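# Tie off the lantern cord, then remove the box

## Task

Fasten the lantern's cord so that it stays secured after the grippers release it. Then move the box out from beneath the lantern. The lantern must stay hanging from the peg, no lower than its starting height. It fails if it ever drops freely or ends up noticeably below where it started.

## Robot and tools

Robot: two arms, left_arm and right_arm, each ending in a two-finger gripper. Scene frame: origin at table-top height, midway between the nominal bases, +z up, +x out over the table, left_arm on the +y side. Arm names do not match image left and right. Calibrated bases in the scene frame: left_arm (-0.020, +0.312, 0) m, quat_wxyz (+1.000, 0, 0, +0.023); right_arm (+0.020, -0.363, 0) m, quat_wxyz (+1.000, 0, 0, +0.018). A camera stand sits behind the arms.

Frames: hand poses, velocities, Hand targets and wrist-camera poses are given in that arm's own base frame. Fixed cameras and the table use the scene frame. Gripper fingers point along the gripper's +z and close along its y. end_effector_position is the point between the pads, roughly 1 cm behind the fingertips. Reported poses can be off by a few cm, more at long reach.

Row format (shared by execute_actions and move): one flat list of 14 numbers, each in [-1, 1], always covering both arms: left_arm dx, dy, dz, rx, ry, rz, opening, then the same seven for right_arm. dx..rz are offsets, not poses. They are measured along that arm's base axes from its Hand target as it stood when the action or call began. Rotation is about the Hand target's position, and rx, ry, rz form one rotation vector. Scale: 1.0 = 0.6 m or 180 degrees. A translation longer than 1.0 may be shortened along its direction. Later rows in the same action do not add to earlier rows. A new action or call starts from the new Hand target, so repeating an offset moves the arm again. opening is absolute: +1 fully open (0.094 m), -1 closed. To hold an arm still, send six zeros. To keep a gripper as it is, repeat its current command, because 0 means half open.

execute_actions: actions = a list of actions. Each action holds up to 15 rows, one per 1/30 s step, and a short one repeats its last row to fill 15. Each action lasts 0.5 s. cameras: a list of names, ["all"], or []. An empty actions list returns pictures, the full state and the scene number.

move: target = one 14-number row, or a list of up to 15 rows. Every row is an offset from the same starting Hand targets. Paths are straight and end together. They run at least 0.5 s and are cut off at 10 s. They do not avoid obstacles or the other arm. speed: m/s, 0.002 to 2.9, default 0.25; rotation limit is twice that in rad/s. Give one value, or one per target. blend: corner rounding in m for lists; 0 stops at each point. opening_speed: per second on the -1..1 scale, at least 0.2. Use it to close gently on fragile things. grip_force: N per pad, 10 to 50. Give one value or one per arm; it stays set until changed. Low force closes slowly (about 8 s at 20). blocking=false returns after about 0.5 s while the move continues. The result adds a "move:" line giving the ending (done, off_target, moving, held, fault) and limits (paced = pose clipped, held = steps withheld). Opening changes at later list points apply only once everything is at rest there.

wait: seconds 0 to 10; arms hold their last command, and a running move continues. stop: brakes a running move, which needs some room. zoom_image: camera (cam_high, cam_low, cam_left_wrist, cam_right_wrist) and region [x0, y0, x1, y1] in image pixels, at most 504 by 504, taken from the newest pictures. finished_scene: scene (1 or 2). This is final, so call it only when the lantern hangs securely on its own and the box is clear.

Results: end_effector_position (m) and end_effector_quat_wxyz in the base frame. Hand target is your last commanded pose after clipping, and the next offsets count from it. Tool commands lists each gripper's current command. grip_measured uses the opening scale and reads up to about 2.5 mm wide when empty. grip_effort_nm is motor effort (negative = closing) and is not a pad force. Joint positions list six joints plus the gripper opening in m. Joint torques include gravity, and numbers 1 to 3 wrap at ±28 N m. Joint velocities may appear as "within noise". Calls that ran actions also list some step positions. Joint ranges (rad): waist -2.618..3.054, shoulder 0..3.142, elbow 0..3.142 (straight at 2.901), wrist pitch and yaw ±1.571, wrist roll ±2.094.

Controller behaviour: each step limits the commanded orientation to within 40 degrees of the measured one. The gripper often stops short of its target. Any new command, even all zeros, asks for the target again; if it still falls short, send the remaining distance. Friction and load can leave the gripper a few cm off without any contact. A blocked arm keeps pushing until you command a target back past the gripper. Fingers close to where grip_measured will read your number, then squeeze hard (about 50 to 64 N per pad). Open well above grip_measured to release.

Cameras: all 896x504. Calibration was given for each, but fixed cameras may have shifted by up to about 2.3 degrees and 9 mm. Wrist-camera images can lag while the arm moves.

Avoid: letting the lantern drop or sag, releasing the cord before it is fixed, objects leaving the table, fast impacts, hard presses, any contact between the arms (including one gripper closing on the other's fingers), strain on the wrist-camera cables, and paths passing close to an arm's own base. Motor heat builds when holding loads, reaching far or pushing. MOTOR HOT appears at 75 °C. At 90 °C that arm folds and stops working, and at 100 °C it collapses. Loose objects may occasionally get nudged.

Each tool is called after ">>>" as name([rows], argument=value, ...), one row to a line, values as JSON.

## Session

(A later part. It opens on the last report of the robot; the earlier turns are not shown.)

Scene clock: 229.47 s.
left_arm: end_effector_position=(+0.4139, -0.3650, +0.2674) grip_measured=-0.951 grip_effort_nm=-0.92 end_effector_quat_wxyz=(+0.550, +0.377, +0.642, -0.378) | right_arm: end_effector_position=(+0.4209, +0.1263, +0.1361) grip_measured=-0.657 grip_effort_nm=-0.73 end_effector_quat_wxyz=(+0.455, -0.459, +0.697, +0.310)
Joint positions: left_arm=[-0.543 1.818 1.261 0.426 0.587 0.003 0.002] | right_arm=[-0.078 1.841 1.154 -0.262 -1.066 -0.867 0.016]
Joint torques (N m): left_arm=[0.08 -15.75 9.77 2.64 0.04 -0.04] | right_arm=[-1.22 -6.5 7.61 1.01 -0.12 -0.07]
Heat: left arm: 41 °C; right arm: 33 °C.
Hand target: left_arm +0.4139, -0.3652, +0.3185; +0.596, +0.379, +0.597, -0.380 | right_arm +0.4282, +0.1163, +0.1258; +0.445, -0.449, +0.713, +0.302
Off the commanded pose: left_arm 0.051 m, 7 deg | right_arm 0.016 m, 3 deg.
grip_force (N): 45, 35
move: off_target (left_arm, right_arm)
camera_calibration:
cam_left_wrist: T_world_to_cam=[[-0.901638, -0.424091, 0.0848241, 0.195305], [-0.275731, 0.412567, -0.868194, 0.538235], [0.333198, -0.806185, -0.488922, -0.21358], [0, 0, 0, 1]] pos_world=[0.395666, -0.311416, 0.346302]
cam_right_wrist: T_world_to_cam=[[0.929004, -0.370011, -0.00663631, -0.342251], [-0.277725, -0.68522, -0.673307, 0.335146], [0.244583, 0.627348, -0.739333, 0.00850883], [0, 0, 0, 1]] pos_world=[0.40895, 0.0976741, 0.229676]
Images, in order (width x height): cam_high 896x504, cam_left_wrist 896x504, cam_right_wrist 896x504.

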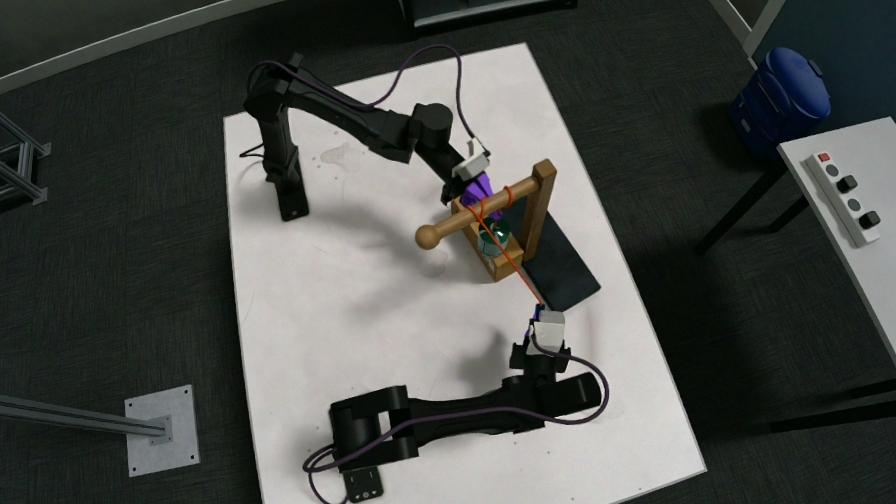

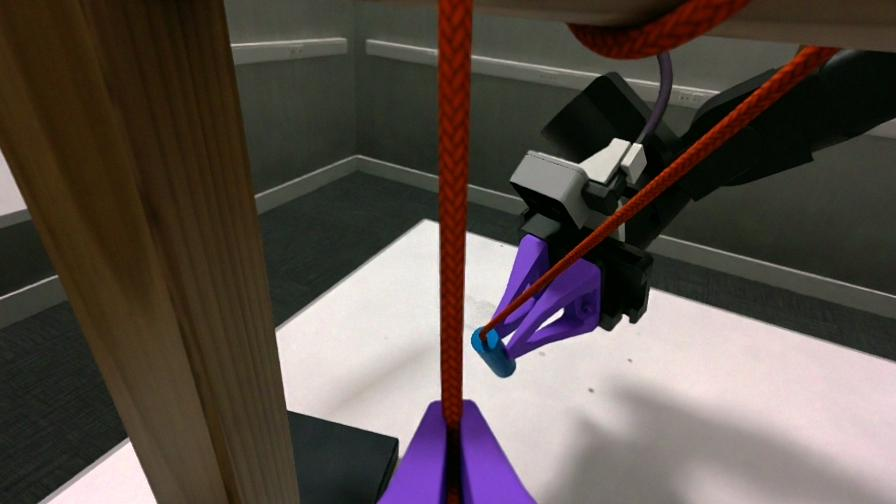

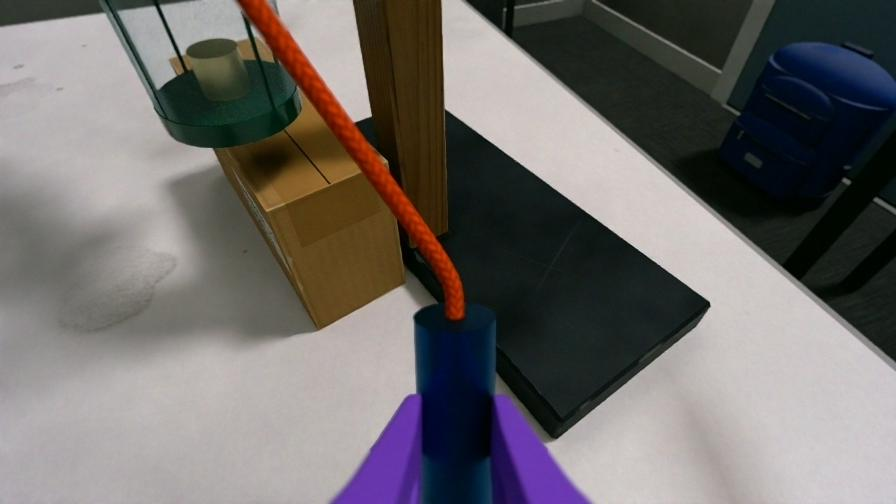

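>>> move(target=[0,0,0,0,0,0,-1,0.03,-0.04,-0.03,0,0,0,-0.9], speed=0.05)

>>> move(target=[0,0,-0.04,0,0,0,-1,0,0,0,0,0,0,-0.9], speed=0.03, cameras=["cam_left_wrist","cam_high","cam_right_wrist"])

>>> zoom_image(camera="cam_high", region=[410, 120, 590, 320])

Scene clock: 232.17 s.
left_arm: end_effector_position=(+0.4140, -0.3651, +0.2680) grip_measured=-0.951 grip_effort_nm=-0.92 end_effector_quat_wxyz=(+0.551, +0.377, +0.641, -0.378) | right_arm: end_effector_position=(+0.4341, +0.1136, +0.1344) grip_measured=-0.657 grip_effort_nm=-0.73 end_effector_quat_wxyz=(+0.470, -0.469, +0.673, +0.327)
Joint positions: left_arm=[-0.543 1.818 1.261 0.429 0.587 0.003 0.002] | right_arm=[-0.123 1.934 1.247 -0.327 -1.153 -0.973 0.016]
Joint torques (N m): left_arm=[0.08 -15.69 9.81 2.63 0.03 -0.06] | right_arm=[-2.41 -6.28 7.01 0.89 0.47 0]
Heat: left arm: 42 °C; right arm: 33 °C.
Hand target: left_arm +0.4139, -0.3652, +0.3185; +0.596, +0.379, +0.597, -0.380 | right_arm +0.4462, +0.0923, +0.1078; +0.445, -0.449, +0.713, +0.302
Off the commanded pose: left_arm 0.050 m, 7 deg | right_arm 0.036 m, 7 deg.
grip_force (N): 45, 35
move: off_target (left_arm, right_arm)

Scene clock: 233.37 s.
left_arm: end_effector_position=(+0.4145, -0.3653, +0.2786) grip_measured=-0.951 grip_effort_nm=-0.92 end_effector_quat_wxyz=(+0.573, +0.378, +0.621, -0.378) | right_arm: end_effector_position=(+0.4365, +0.1069, +0.1246) grip_measured=-0.657 grip_effort_nm=-0.73 end_effector_quat_wxyz=(+0.461, -0.462, +0.686, +0.321)
Joint positions: left_arm=[-0.543 1.818 1.252 0.496 0.587 0.003 0.002] | right_arm=[-0.133 1.949 1.247 -0.333 -1.128 -0.974 0.016]
Joint torques (N m): left_arm=[0.03 -12.37 6.24 2.82 0.02 -0.04] | right_arm=[-1.52 -7.08 7.46 0.93 0.2 -0.01]
Heat: left arm: 42 °C; right arm: 33 °C.
Hand target: left_arm +0.4139, -0.3652, +0.2945; +0.596, +0.379, +0.597, -0.380 | right_arm +0.4462, +0.0923, +0.1078; +0.445, -0.449, +0.713, +0.302
Off the commanded pose: left_arm 0.016 m, 4 deg | right_arm 0.024 m, 4 deg.
grip_force (N): 45, 35
move: off_target (left_arm, right_arm)
camera_calibration:
cam_left_wrist: T_world_to_cam=[[-0.905192, -0.421943, 0.0508991, 0.206433], [-0.229647, 0.384822, -0.893965, 0.526176], [0.357615, -0.820899, -0.445236, -0.236262], [0, 0, 0, 1]] pos_world=[0.392188, -0.309329, 0.354683]
cam_right_wrist: T_world_to_cam=[[0.936245, -0.351292, -0.00622272, -0.369059], [-0.257346, -0.673594, -0.692852, 0.310685], [0.239201, 0.650281, -0.721053, 0.00595311], [0, 0, 0, 1]] pos_world=[0.42406, 0.0757567, 0.217254]
Images, in order (width x height): cam_high 896x504, cam_left_wrist 896x504, cam_right_wrist 896x504.

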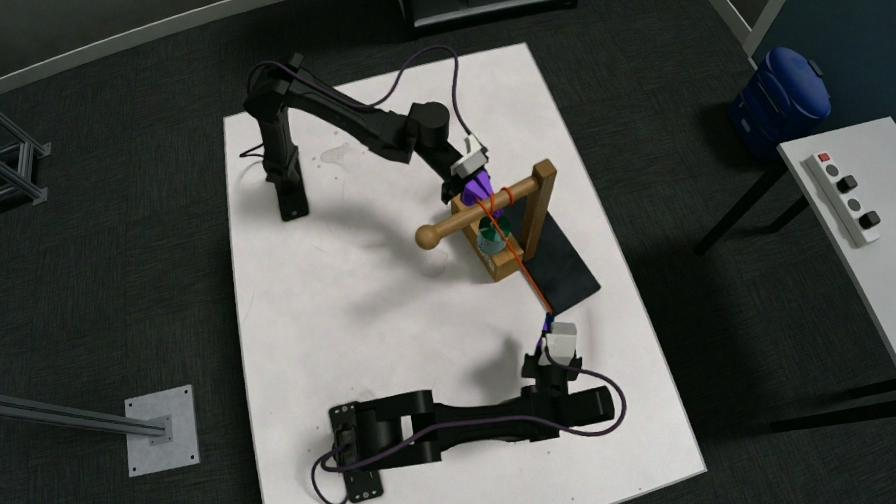

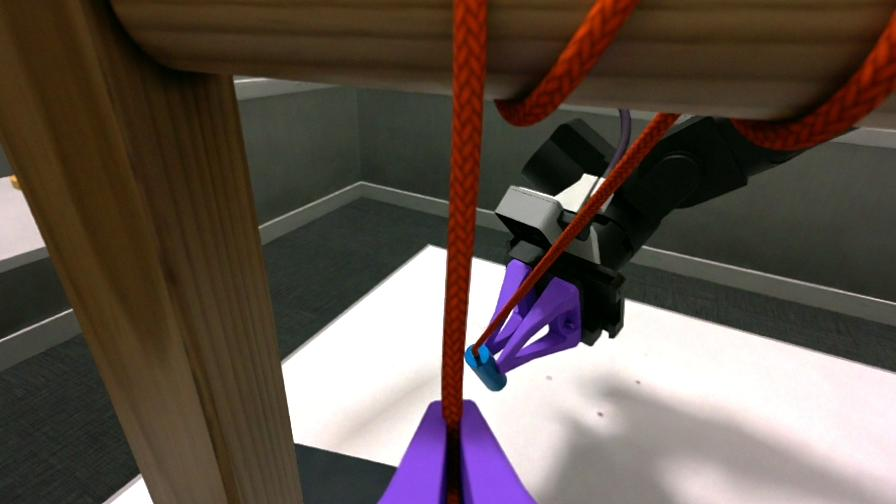

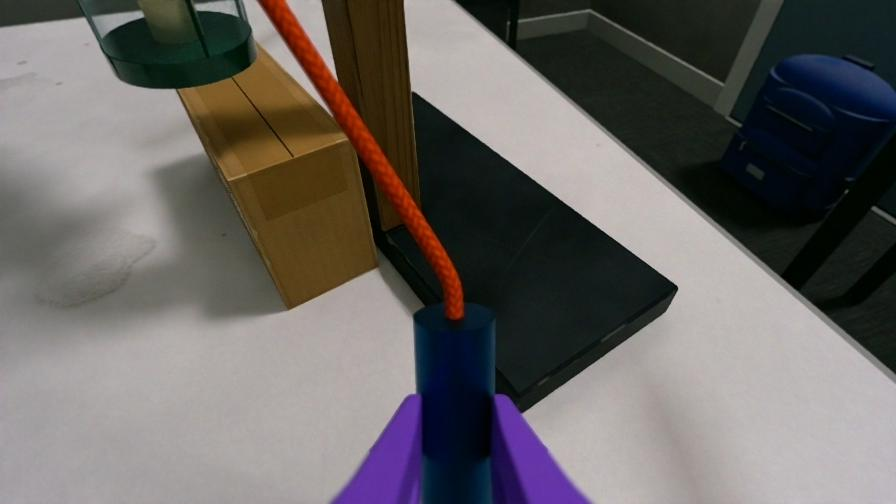

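Scaled by 2.520 from the camera's 896x504 image, which has a finer 1280x720 frame.

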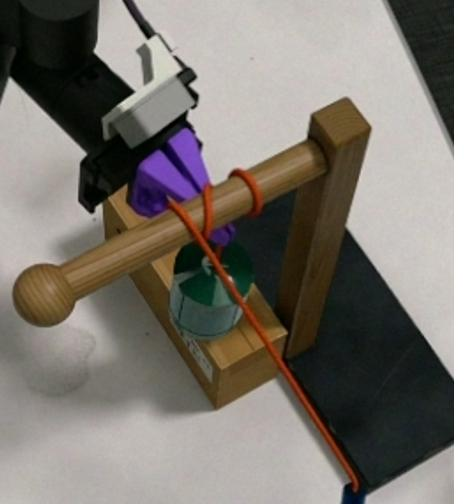

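>>> move(target=[0,0,-0.035,0,0,0,-1,0,0,0,0,0,0,-0.9], speed=0.02, cameras=["cam_left_wrist","cam_high"])

>>> zoom_image(camera="cam_high", region=[410, 120, 590, 320])

Scene clock: 236.20 s.
left_arm: end_effector_position=(+0.4123, -0.3641, +0.2773) grip_measured=-0.951 grip_effort_nm=-0.92 end_effector_quat_wxyz=(+0.592, +0.379, +0.603, -0.378) | right_arm: end_effector_position=(+0.4365, +0.1069, +0.1245) grip_measured=-0.657 grip_effort_nm=-0.73 end_effector_quat_wxyz=(+0.461, -0.462, +0.687, +0.321)
Joint positions: left_arm=[-0.543 1.824 1.206 0.601 0.587 0.003 0.002] | right_arm=[-0.133 1.949 1.247 -0.333 -1.128 -0.974 0.016]
Joint torques (N m): left_arm=[0.05 -10 5.76 2.56 0 -0.05] | right_arm=[-1.55 -7.1 7.45 0.93 0.18 -0.01]
Heat: left arm: 43 °C; right arm: 34 °C.
Hand target: left_arm +0.4139, -0.3652, +0.2733; +0.596, +0.379, +0.597, -0.380 | right_arm +0.4462, +0.0923, +0.1078; +0.445, -0.449, +0.713, +0.302
Off the commanded pose: left_arm 0.004 m, 1 deg | right_arm 0.024 m, 4 deg.
grip_force (N): 45, 35
move: off_target (right_arm)
camera_calibration:
cam_left_wrist: T_world_to_cam=[[-0.90682, -0.420964, 0.0215822, 0.214223], [-0.188948, 0.360187, -0.913545, 0.503687], [0.376796, -0.832499, -0.406166, -0.257897], [0, 0, 0, 1]] pos_world=[0.386607, -0.30594, 0.350769]
Images, in order (width x height): cam_high 896x504, cam_left_wrist 896x504.

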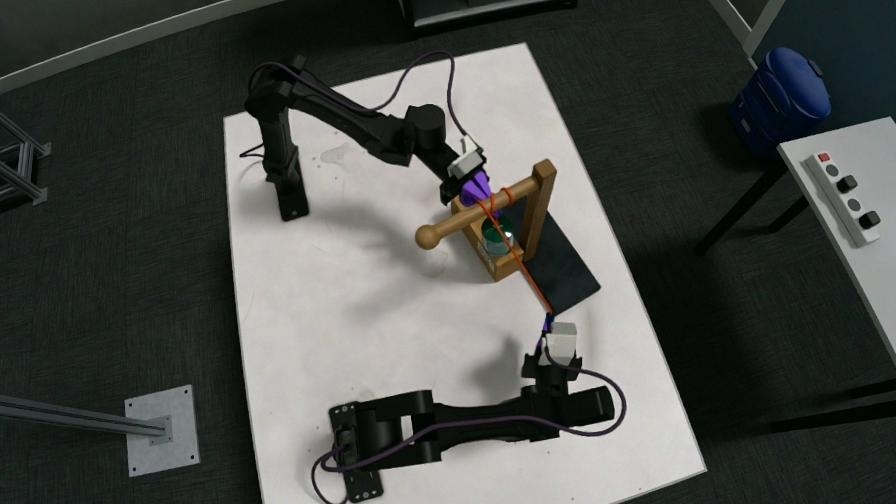

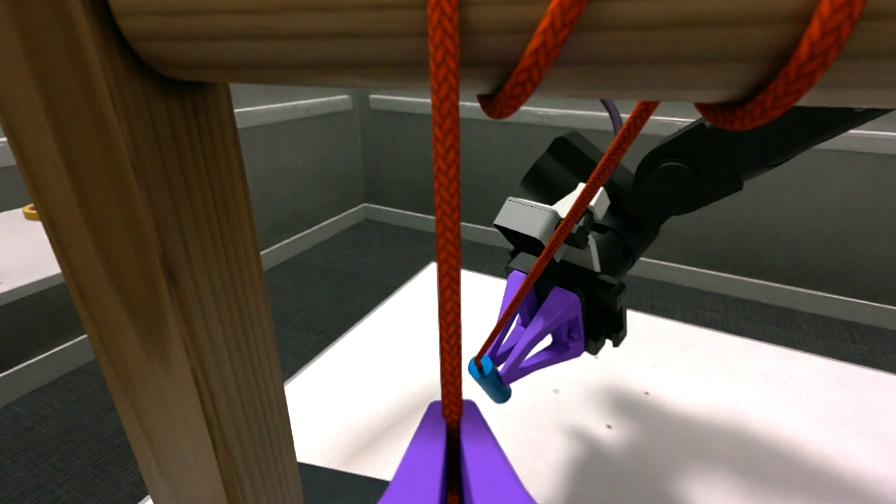

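Scaled by 2.520 from the camera's 896x504 image, which has a finer 1280x720 frame.

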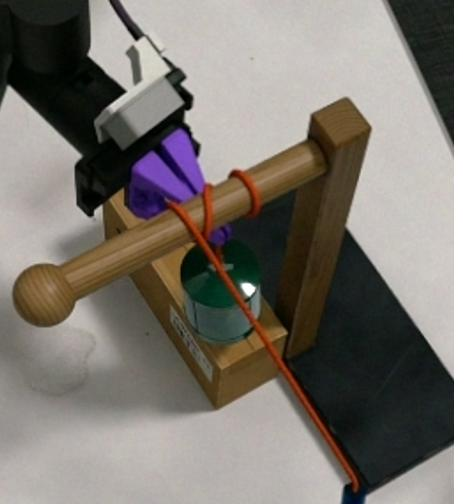

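>>> execute_actions(actions=[], cameras=["cam_high","cam_low","cam_left_wrist"])

Scene clock: 240.67 s.
left_arm: end_effector_position=(+0.4123, -0.3641, +0.2773) grip_measured=-0.951 grip_effort_nm=-0.92 end_effector_quat_wxyz=(+0.592, +0.379, +0.603, -0.378) | right_arm: end_effector_position=(+0.4365, +0.1069, +0.1245) grip_measured=-0.657 grip_effort_nm=-0.72 end_effector_quat_wxyz=(+0.461, -0.462, +0.687, +0.321)
Joint positions: left_arm=[-0.543 1.824 1.206 0.601 0.587 0.003 0.002] | right_arm=[-0.133 1.949 1.247 -0.333 -1.128 -0.974 0.016]
Joint velocities: within noise
Joint torques (N m): left_arm=[0.06 -10.04 5.82 2.54 -0.01 -0.03] | right_arm=[-1.52 -7.09 7.45 0.93 0.19 -0.01]
Motor temperatures (°C): left_arm=[23 35 32 43 25 26 28] | right_arm=[27 31 34 30 25 25 23]
Heat: left arm: 43 °C; right arm: 34 °C.
Hand target: left_arm +0.4139, -0.3652, +0.2733; +0.596, +0.379, +0.597, -0.380 | right_arm +0.4462, +0.0923, +0.1078; +0.445, -0.449, +0.713, +0.302
Tool commands: left_gripper/opening=-1.0 right_gripper/opening=-0.9
Off the commanded pose: left_arm 0.004 m, 1 deg | right_arm 0.024 m, 4 deg.
grip_force (N): 45, 35
camera_calibration:
cam_left_wrist: T_world_to_cam=[[-0.90682, -0.420964, 0.0215822, 0.214223], [-0.188948, 0.360187, -0.913545, 0.503687], [0.376796, -0.832499, -0.406166, -0.257897], [0, 0, 0, 1]] pos_world=[0.386607, -0.30594, 0.350769]
Images, in order (width x height): cam_high 896x504, cam_low 896x504, cam_left_wrist 896x504.

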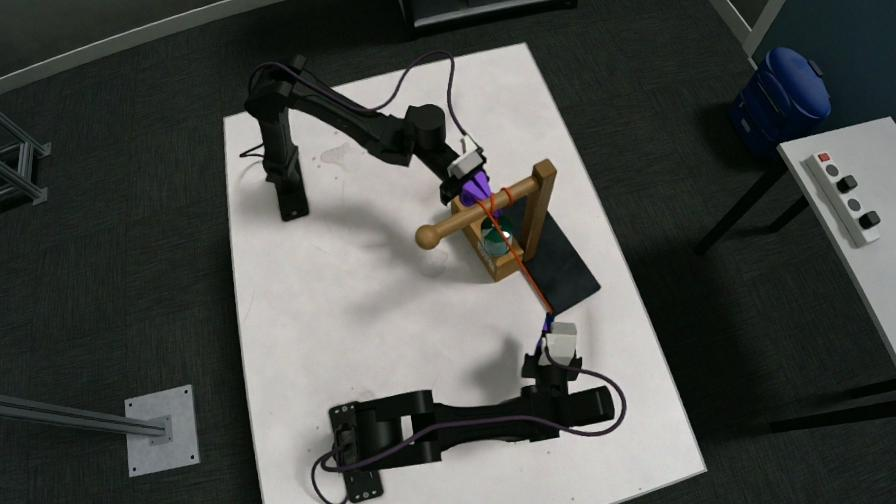

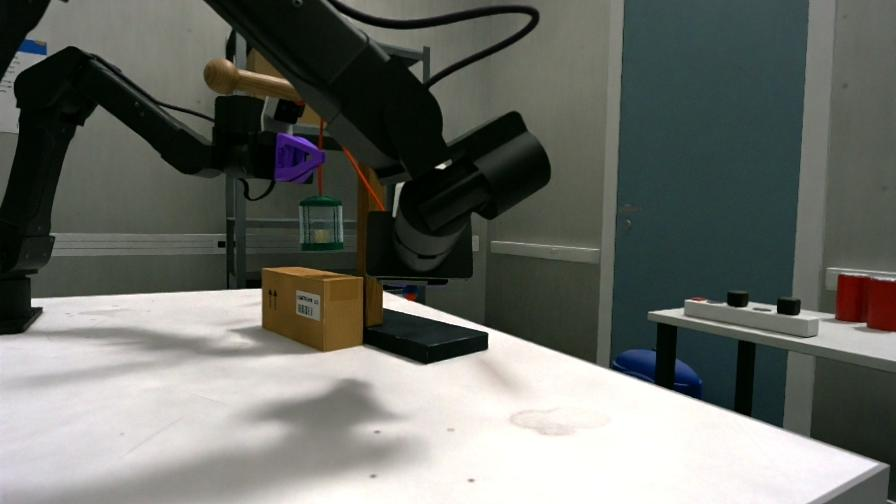

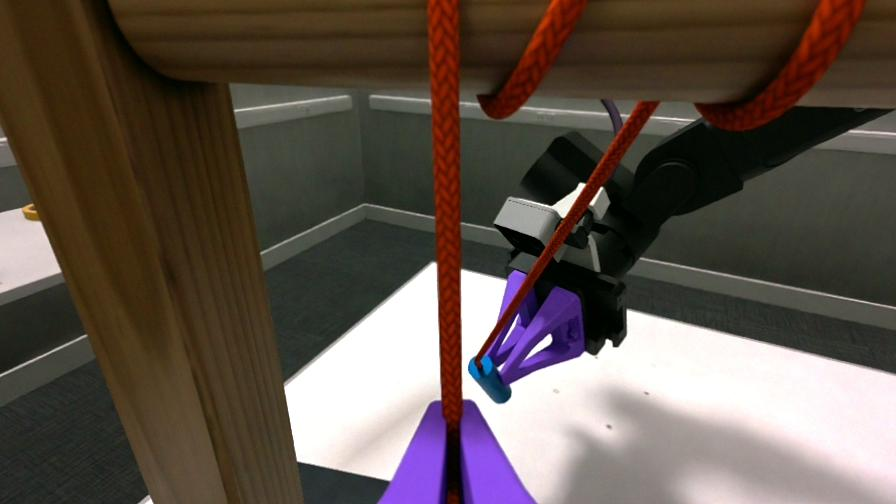

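>>> move(target=[0,0,-0.03,0,0,0,-1,0,0,0,0,0,0,-0.9], speed=0.015, cameras=["cam_left_wrist"])

>>> move(target=[0,0,-0.02,0,0,0,-0.7,0,0,0,0,0,0,-0.9], speed=0.015, opening_speed=0.2, cameras=["cam_left_wrist","cam_low"])

Scene clock: 243.53 s.
left_arm: end_effector_position=(+0.4119, -0.3638, +0.2756) grip_measured=-0.951 grip_effort_nm=-0.92 end_effector_quat_wxyz=(+0.611, +0.379, +0.583, -0.377) | right_arm: end_effector_position=(+0.4365, +0.1069, +0.1245) grip_measured=-0.657 grip_effort_nm=-0.72 end_effector_quat_wxyz=(+0.461, -0.462, +0.687, +0.321)
Joint positions: left_arm=[-0.543 1.843 1.171 0.71 0.587 0.003 0.002] | right_arm=[-0.133 1.949 1.247 -0.333 -1.128 -0.974 0.016]
Joint torques (N m): left_arm=[0.06 -9.29 5.11 2.06 -0.01 -0.06] | right_arm=[-1.55 -7.08 7.45 0.93 0.19 0]
Heat: left arm: 43 °C; right arm: 34 °C.
Hand target: left_arm +0.4139, -0.3652, +0.2554; +0.596, +0.379, +0.597, -0.380 | right_arm +0.4462, +0.0923, +0.1078; +0.445, -0.449, +0.713, +0.302
Off the commanded pose: left_arm 0.020 m, 2 deg | right_arm 0.024 m, 4 deg.
grip_force (N): 45, 35
move: off_target (left_arm, right_arm)
camera_calibration:
cam_left_wrist: T_world_to_cam=[[-0.907098, -0.420822, -0.00903932, 0.222606], [-0.145788, 0.334254, -0.931139, 0.479534], [0.394865, -0.843317, -0.364552, -0.281086], [0, 0, 0, 1]] pos_world=[0.382827, -0.303653, 0.346055]
Images, in order (width x height): cam_left_wrist 896x504.

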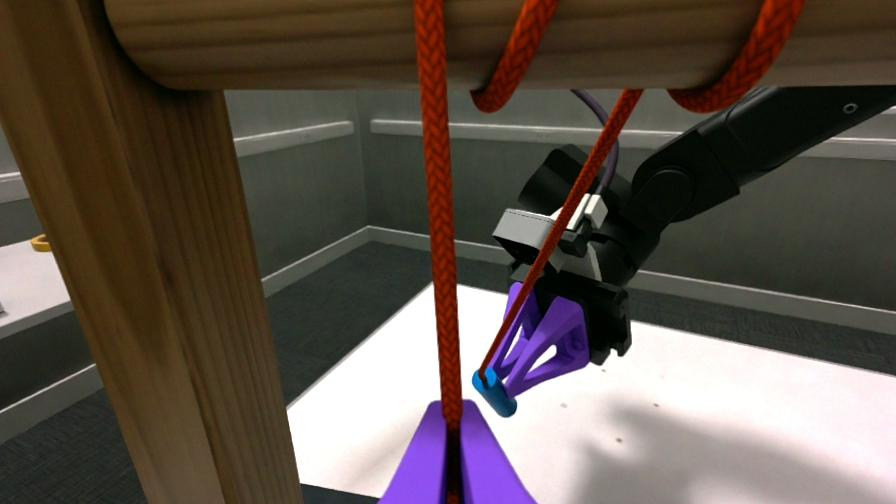

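Scene clock: 245.23 s.
left_arm: end_effector_position=(+0.4123, -0.3641, +0.2630) grip_measured=-0.701 grip_effort_nm=0.09 end_effector_quat_wxyz=(+0.611, +0.379, +0.584, -0.377) | right_arm: end_effector_position=(+0.4365, +0.1069, +0.1245) grip_measured=-0.657 grip_effort_nm=-0.73 end_effector_quat_wxyz=(+0.461, -0.462, +0.687, +0.321)
Joint positions: left_arm=[-0.543 1.866 1.147 0.757 0.587 0.003 0.014] | right_arm=[-0.133 1.949 1.247 -0.333 -1.128 -0.974 0.016]
Joint torques (N m): left_arm=[-0.01 -9.48 5.05 2.09 -0.02 -0.06] | right_arm=[-1.54 -7.09 7.42 0.92 0.19 0]
Heat: left arm: 43 °C; right arm: 34 °C.
Hand target: left_arm +0.4139, -0.3652, +0.2436; +0.596, +0.379, +0.597, -0.380 | right_arm +0.4462, +0.0923, +0.1078; +0.445, -0.449, +0.713, +0.302
Off the commanded pose: left_arm 0.020 m, 2 deg | right_arm 0.024 m, 4 deg.
grip_force (N): 45, 35
move: off_target (left_arm, right_arm)
camera_calibration:
cam_left_wrist: T_world_to_cam=[[-0.907125, -0.420768, -0.00881208, 0.222772], [-0.146095, 0.334462, -0.931016, 0.468208], [0.394689, -0.843261, -0.364871, -0.285902], [0, 0, 0, 1]] pos_world=[0.383327, -0.303952, 0.333555]
Images, in order (width x height): cam_low 896x504, cam_left_wrist 896x504.

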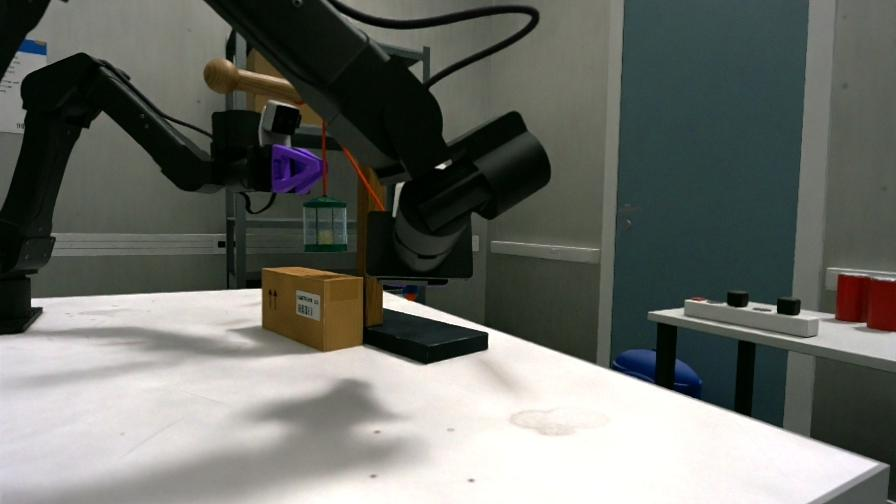

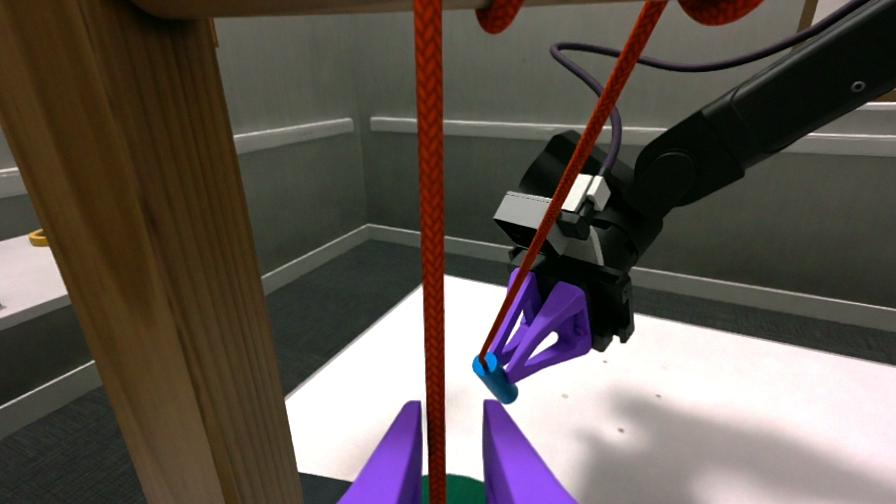

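>>> move([
  [0,0,0.02,0,0,0,-0.3,0,0,0,0,0,0,-0.9],
  [-0.088,0.23,0.03,0,0,0,-0.3,0,0,0,0,0,0,-0.9],
  [-0.25,0.45,0.03,0,0,0,-0.3,0,0,0,0,0,0,-0.9],
], speed=[0.03,0.08,0.2], blend=[0,0.03,0], cameras=["cam_left_wrist","cam_low","cam_high"])

Scene clock: 250.90 s.
left_arm: end_effector_position=(+0.2680, -0.0953, +0.2639) grip_measured=-0.301 grip_effort_nm=0.10 end_effector_quat_wxyz=(+0.599, +0.380, +0.594, -0.379) | right_arm: end_effector_position=(+0.4365, +0.1069, +0.1245) grip_measured=-0.657 grip_effort_nm=-0.72 end_effector_quat_wxyz=(+0.461, -0.462, +0.687, +0.321)
Joint positions: left_arm=[0.336 1.092 0.475 0.659 1.469 -0.037 0.033] | right_arm=[-0.133 1.949 1.247 -0.333 -1.128 -0.974 0.016]
Joint torques (N m): left_arm=[0.5 -4.86 4.98 1.25 0.01 0.05] | right_arm=[-1.57 -7.09 7.42 0.93 0.18 0]
Heat: left arm: 42 °C; right arm: 34 °C.
Hand target: left_arm +0.2639, -0.0953, +0.2616; +0.596, +0.380, +0.597, -0.380 | right_arm +0.4462, +0.0923, +0.1078; +0.445, -0.449, +0.713, +0.302
Off the commanded pose: left_arm 0.005 m, 0 deg | right_arm 0.024 m, 4 deg.
grip_force (N): 45, 35
move: off_target (right_arm)
camera_calibration:
cam_left_wrist: T_world_to_cam=[[-0.908579, -0.417609, 0.00934618, 0.200844], [-0.170487, 0.35031, -0.920987, 0.363458], [0.381338, -0.838383, -0.389481, 0.00847325], [0, 0, 0, 1]] pos_world=[0.241216, -0.0363449, 0.336163]
Images, in order (width x height): cam_high 896x504, cam_low 896x504, cam_left_wrist 896x504.

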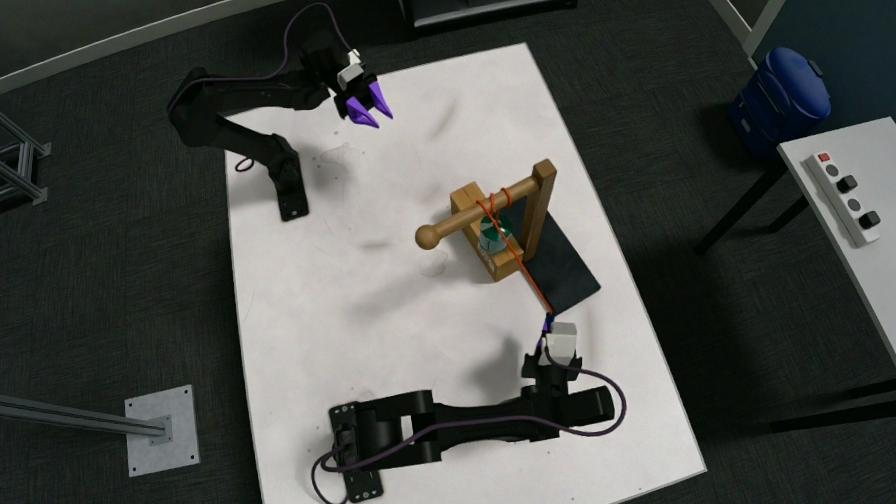

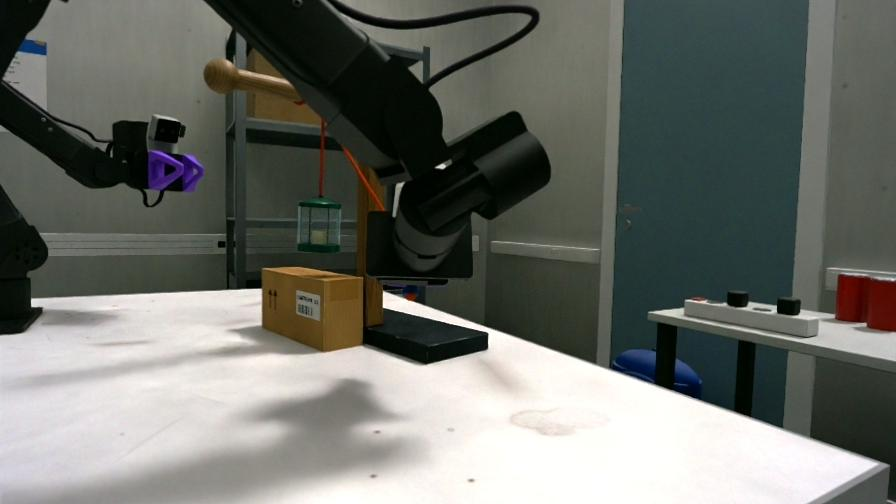

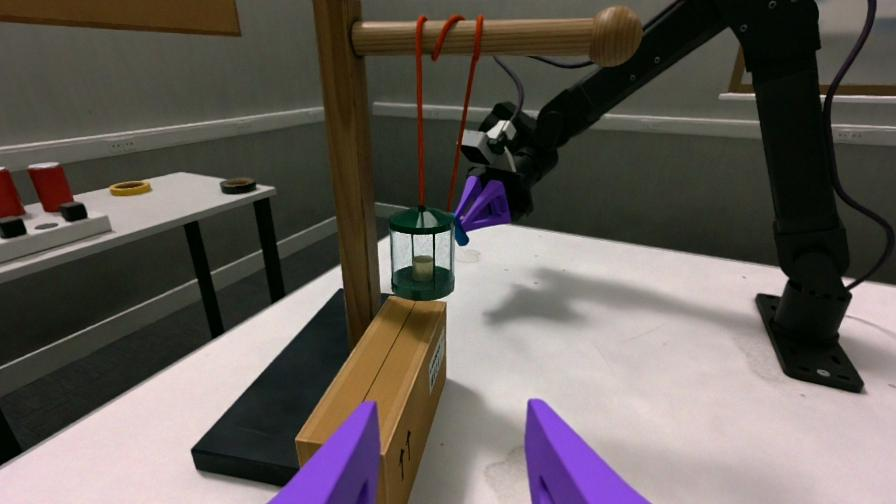

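>>> move([
  [0,0,0,0,0,0,-0.3,-0.02,0.07,0,0,0,0,-0.9],
  [0,0,0,0,0,0,-0.3,-0.06,0.14,-0.02,0,0,0,-0.9],
], speed=0.04, cameras=["cam_left_wrist","cam_high"])

Scene clock: 255.57 s.
left_arm: end_effector_position=(+0.2680, -0.0953, +0.2626) grip_measured=-0.301 grip_effort_nm=0.09 end_effector_quat_wxyz=(+0.597, +0.379, +0.596, -0.380) | right_arm: end_effector_position=(+0.4118, +0.1775, +0.0901) grip_measured=-0.657 grip_effort_nm=-0.73 end_effector_quat_wxyz=(+0.441, -0.450, +0.711, +0.311)
Joint positions: left_arm=[0.336 1.092 0.475 0.645 1.469 -0.029 0.033] | right_arm=[0.072 1.884 0.987 0.099 -0.949 -0.645 0.016]
Joint torques (N m): left_arm=[0.5 -5.08 5.15 1.27 0.01 0.08] | right_arm=[0.17 -10.73 4.67 1.36 -0.14 0.07]
Heat: left arm: 41 °C; right arm: 34 °C.
Hand target: left_arm +0.2639, -0.0953, +0.2616; +0.596, +0.379, +0.597, -0.380 | right_arm +0.4102, +0.1763, +0.0958; +0.445, -0.449, +0.713, +0.302
Off the commanded pose: left_arm 0.004 m, 0 deg | right_arm 0.006 m, 1 deg.
grip_force (N): 45, 35
move: done
camera_calibration:
cam_left_wrist: T_world_to_cam=[[-0.908517, -0.417552, 0.0157186, 0.199201], [-0.176371, 0.349107, -0.920336, 0.363563], [0.3788, -0.838913, -0.390814, 0.00894028], [0, 0, 0, 1]] pos_world=[0.241713, -0.0362455, 0.334963]
Images, in order (width x height): cam_high 896x504, cam_left_wrist 896x504.

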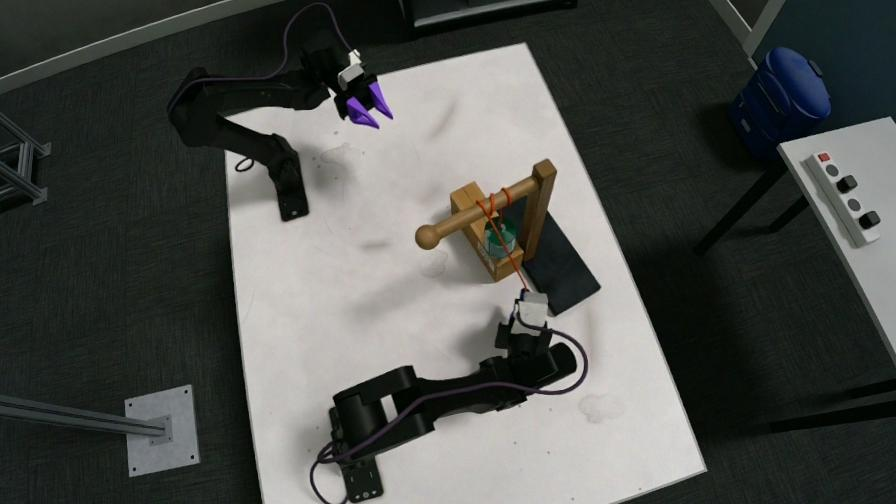

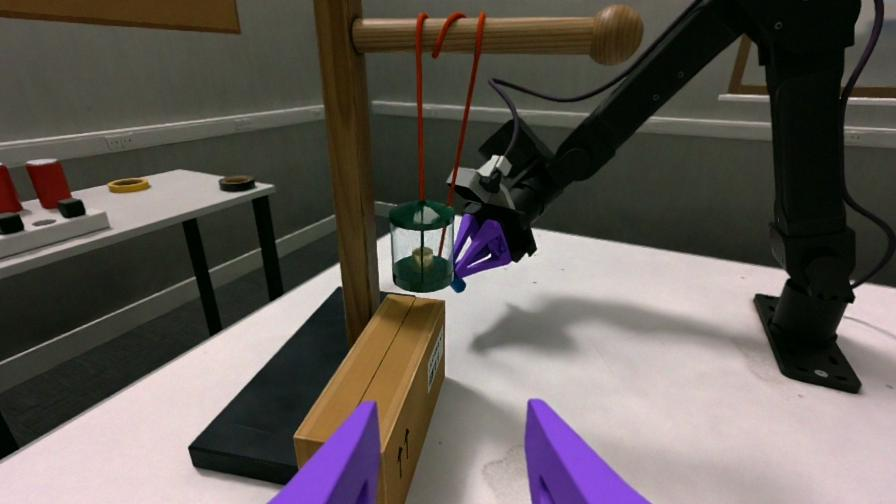

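>>> zoom_image(camera="cam_left_wrist", region=[330, 0, 630, 310])

>>> wait(seconds=2, cameras=["cam_left_wrist"])

Scaled by 1.626 from the camera's 896x504 image, which has a finer 1280x720 frame.

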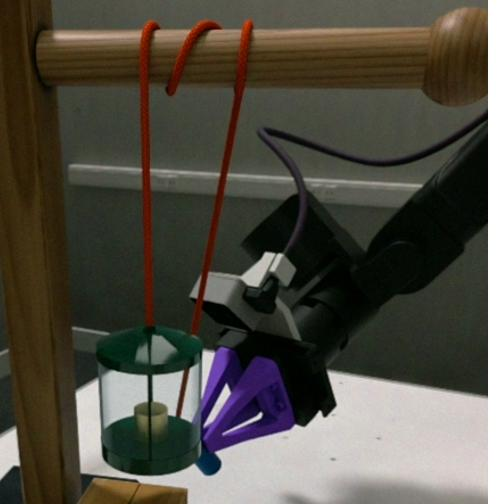

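Scene clock: 258.47 s.
left_arm: end_effector_position=(+0.2680, -0.0953, +0.2626) grip_measured=-0.301 grip_effort_nm=0.09 end_effector_quat_wxyz=(+0.597, +0.379, +0.596, -0.380) | right_arm: end_effector_position=(+0.4119, +0.1775, +0.0901) grip_measured=-0.657 grip_effort_nm=-0.73 end_effector_quat_wxyz=(+0.441, -0.450, +0.711, +0.311)
Joint positions: left_arm=[0.336 1.092 0.475 0.645 1.469 -0.029 0.033] | right_arm=[0.072 1.884 0.987 0.1 -0.949 -0.645 0.016]
Joint torques (N m): left_arm=[0.49 -5.01 5.15 1.28 0.01 0.07] | right_arm=[0.2 -10.74 4.7 1.36 -0.15 0.08]
Heat: left arm: 41 °C; right arm: 33 °C.
Hand target: left_arm +0.2639, -0.0953, +0.2616; +0.596, +0.379, +0.597, -0.380 | right_arm +0.4102, +0.1763, +0.0958; +0.445, -0.449, +0.713, +0.302
Tool commands: left_gripper/opening=-0.3 right_gripper/opening=-0.9
Off the commanded pose: left_arm 0.004 m, 0 deg | right_arm 0.006 m, 1 deg.
grip_force (N): 45, 35
wait: 2.00 s; at rest from the start
camera_calibration:
cam_left_wrist: T_world_to_cam=[[-0.908517, -0.417552, 0.0157186, 0.199201], [-0.176371, 0.349107, -0.920336, 0.363563], [0.3788, -0.838913, -0.390814, 0.00894028], [0, 0, 0, 1]] pos_world=[0.241713, -0.0362455, 0.334963]
Images, in order (width x height): cam_left_wrist 896x504.

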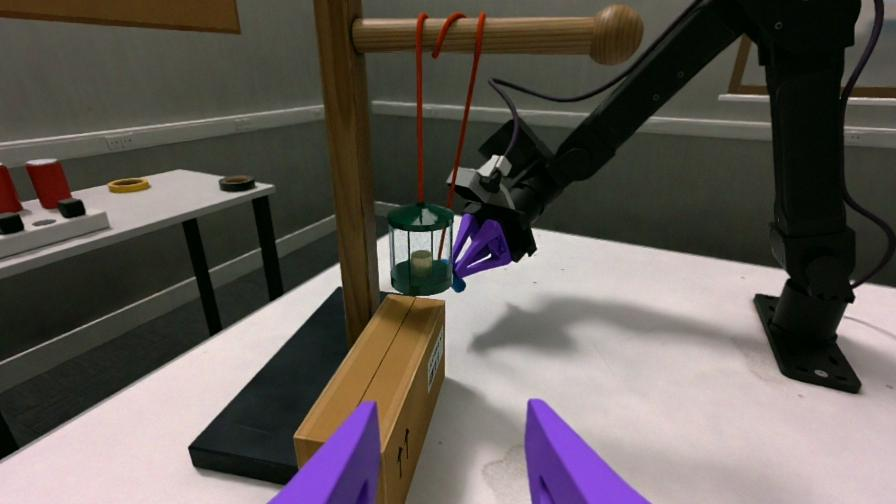

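>>> move(target=[0,0,0,0,0,0,-0.3,-0.03,0.02,0.08,0,0,0,-0.9], speed=0.03, cameras=["cam_left_wrist"])

>>> wait(seconds=3, cameras=["cam_left_wrist"])

Scene clock: 261.77 s.
left_arm: end_effector_position=(+0.2680, -0.0953, +0.2626) grip_measured=-0.301 grip_effort_nm=0.10 end_effector_quat_wxyz=(+0.597, +0.379, +0.596, -0.380) | right_arm: end_effector_position=(+0.3957, +0.1860, +0.1321) grip_measured=-0.657 grip_effort_nm=-0.72 end_effector_quat_wxyz=(+0.438, -0.446, +0.719, +0.303)
Joint positions: left_arm=[0.336 1.092 0.475 0.645 1.469 -0.029 0.033] | right_arm=[0.108 1.726 0.987 -0.029 -0.901 -0.597 0.016]
Joint torques (N m): left_arm=[0.47 -5.03 5.19 1.27 0.01 0.07] | right_arm=[0.5 -10.09 6.06 1.33 -0.34 0.07]
Heat: left arm: 40 °C; right arm: 33 °C.
Hand target: left_arm +0.2639, -0.0953, +0.2616; +0.596, +0.379, +0.597, -0.380 | right_arm +0.3922, +0.1883, +0.1439; +0.445, -0.449, +0.713, +0.302
Off the commanded pose: left_arm 0.004 m, 0 deg | right_arm 0.012 m, 1 deg.
grip_force (N): 45, 35
move: off_target (right_arm)
camera_calibration:
cam_left_wrist: T_world_to_cam=[[-0.908517, -0.417552, 0.0157186, 0.199201], [-0.176371, 0.349107, -0.920336, 0.363563], [0.3788, -0.838913, -0.390814, 0.00894028], [0, 0, 0, 1]] pos_world=[0.241713, -0.0362455, 0.334963]
Images, in order (width x height): cam_left_wrist 896x504.

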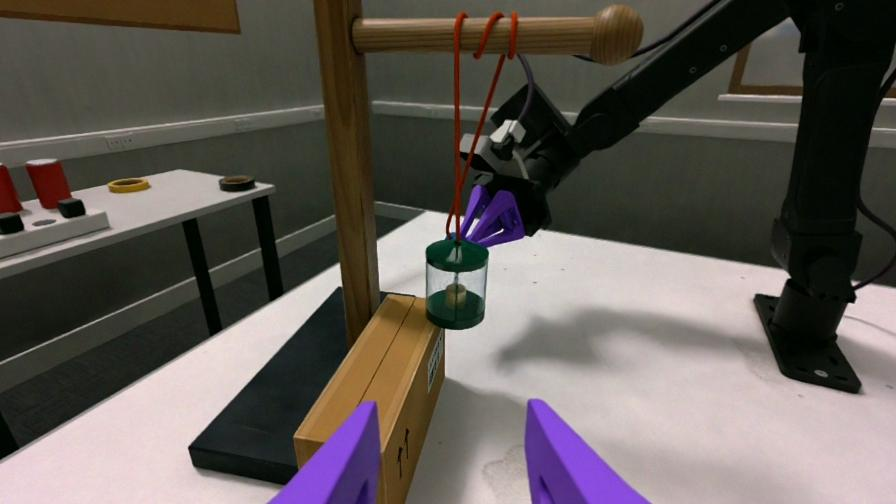

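Scene clock: 264.77 s.
left_arm: end_effector_position=(+0.2680, -0.0953, +0.2626) grip_measured=-0.301 grip_effort_nm=0.09 end_effector_quat_wxyz=(+0.597, +0.379, +0.596, -0.380) | right_arm: end_effector_position=(+0.3956, +0.1860, +0.1320) grip_measured=-0.657 grip_effort_nm=-0.73 end_effector_quat_wxyz=(+0.438, -0.446, +0.719, +0.304)
Joint positions: left_arm=[0.336 1.092 0.475 0.645 1.469 -0.029 0.033] | right_arm=[0.108 1.726 0.987 -0.029 -0.901 -0.597 0.016]
Joint torques (N m): left_arm=[0.47 -5.05 5.16 1.27 0 0.09] | right_arm=[0.53 -10.1 6.08 1.31 -0.33 0.06]
Heat: left arm: 40 °C; right arm: 33 °C.
Hand target: left_arm +0.2639, -0.0953, +0.2616; +0.596, +0.379, +0.597, -0.380 | right_arm +0.3922, +0.1883, +0.1439; +0.445, -0.449, +0.713, +0.302
Tool commands: left_gripper/opening=-0.3 right_gripper/opening=-0.9
Off the commanded pose: left_arm 0.004 m, 0 deg | right_arm 0.012 m, 1 deg.
grip_force (N): 45, 35
wait: 3.00 s; at rest by 0.17 s
camera_calibration:
cam_left_wrist: T_world_to_cam=[[-0.908517, -0.417552, 0.0157186, 0.199201], [-0.176371, 0.349107, -0.920336, 0.363563], [0.3788, -0.838913, -0.390814, 0.00894028], [0, 0, 0, 1]] pos_world=[0.241713, -0.0362455, 0.334963]
Images, in order (width x height): cam_left_wrist 896x504.

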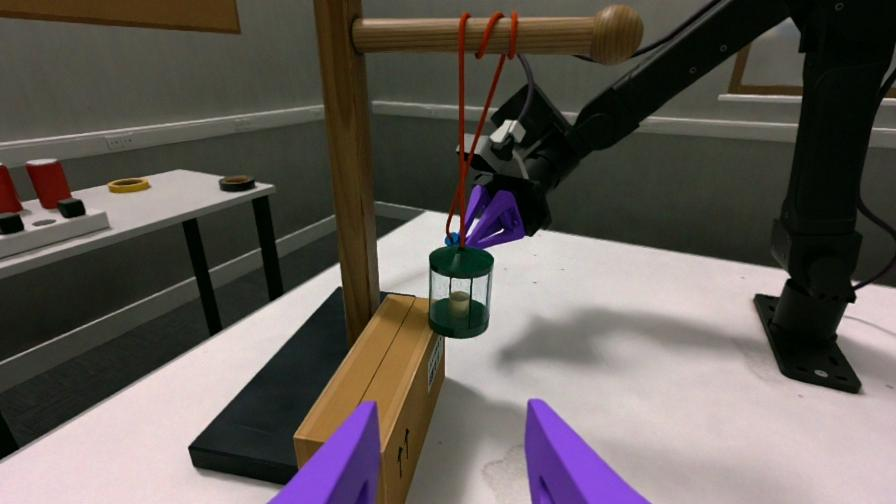

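>>> move(target=[0,0,0,0,0,0,-0.3,0.05,-0.06,-0.08,0,0,0,-0.9], speed=0.1, cameras=["cam_left_wrist","cam_high","cam_low"])

Scene clock: 266.87 s.
left_arm: end_effector_position=(+0.2680, -0.0953, +0.2626) grip_measured=-0.301 grip_effort_nm=0.09 end_effector_quat_wxyz=(+0.597, +0.379, +0.596, -0.380) | right_arm: end_effector_position=(+0.4103, +0.1698, +0.1275) grip_measured=-0.657 grip_effort_nm=-0.73 end_effector_quat_wxyz=(+0.475, -0.475, +0.666, +0.325)
Joint positions: left_arm=[0.336 1.092 0.475 0.645 1.469 -0.029 0.033] | right_arm=[0.026 1.837 1.028 0.035 -1.066 -0.727 0.016]
Joint torques (N m): left_arm=[0.49 -5.04 5.18 1.27 0 0.08] | right_arm=[-1.88 -5.2 6.16 0.96 0.6 -0.03]
Heat: left arm: 40 °C; right arm: 33 °C.
Hand target: left_arm +0.2639, -0.0953, +0.2616; +0.596, +0.379, +0.597, -0.380 | right_arm +0.4222, +0.1522, +0.0958; +0.445, -0.449, +0.713, +0.302
Off the commanded pose: left_arm 0.004 m, 0 deg | right_arm 0.038 m, 8 deg.
grip_force (N): 45, 35
move: off_target (right_arm)
camera_calibration:
cam_left_wrist: T_world_to_cam=[[-0.908517, -0.417552, 0.0157186, 0.199201], [-0.176371, 0.349107, -0.920336, 0.363563], [0.3788, -0.838913, -0.390814, 0.00894028], [0, 0, 0, 1]] pos_world=[0.241713, -0.0362455, 0.334963]
Images, in order (width x height): cam_high 896x504, cam_low 896x504, cam_left_wrist 896x504.

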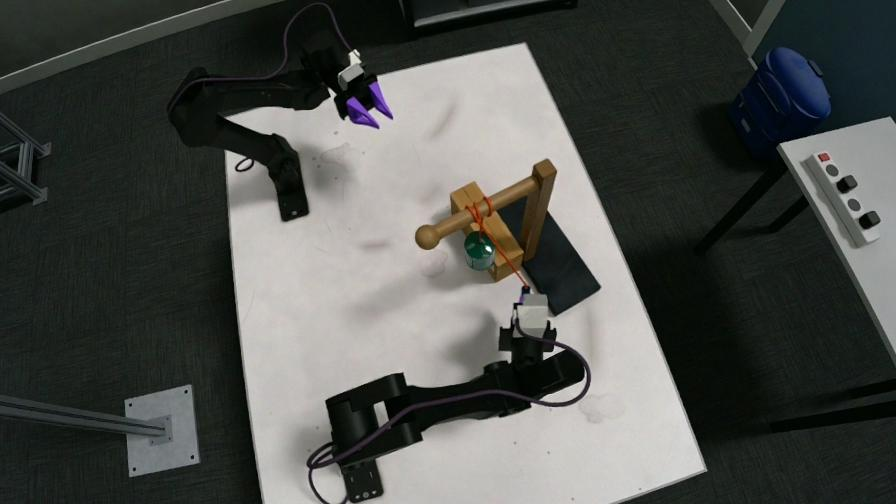

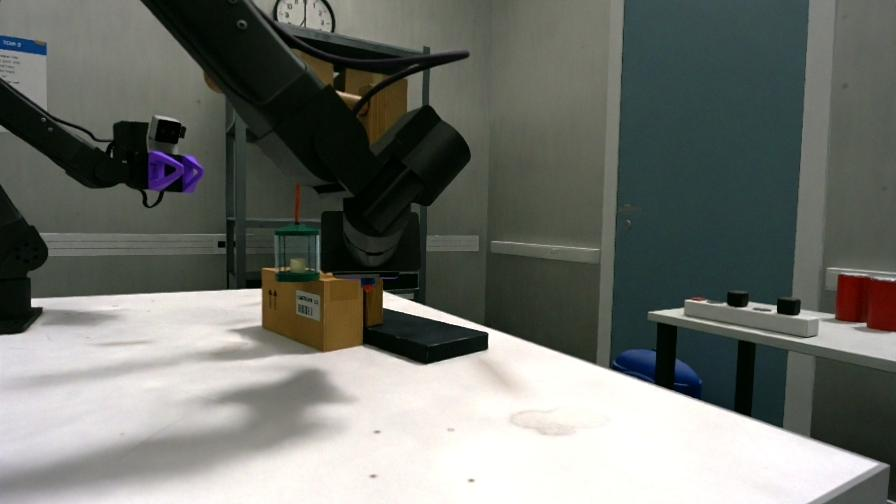

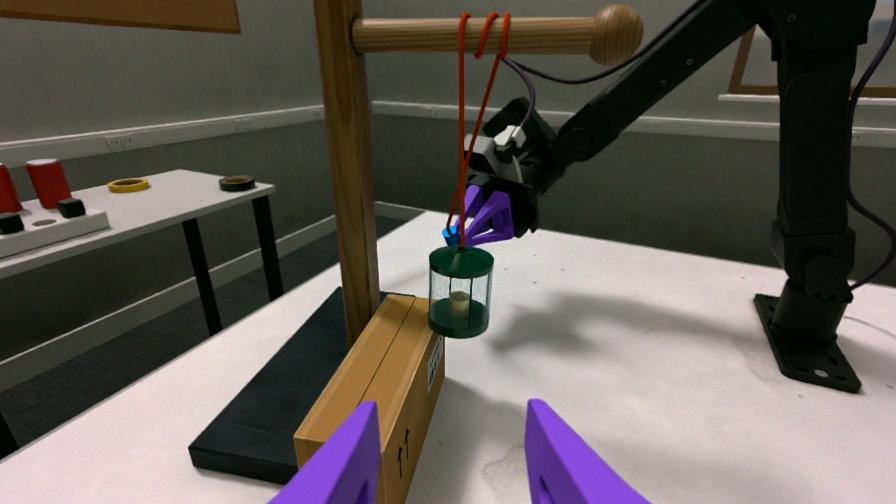

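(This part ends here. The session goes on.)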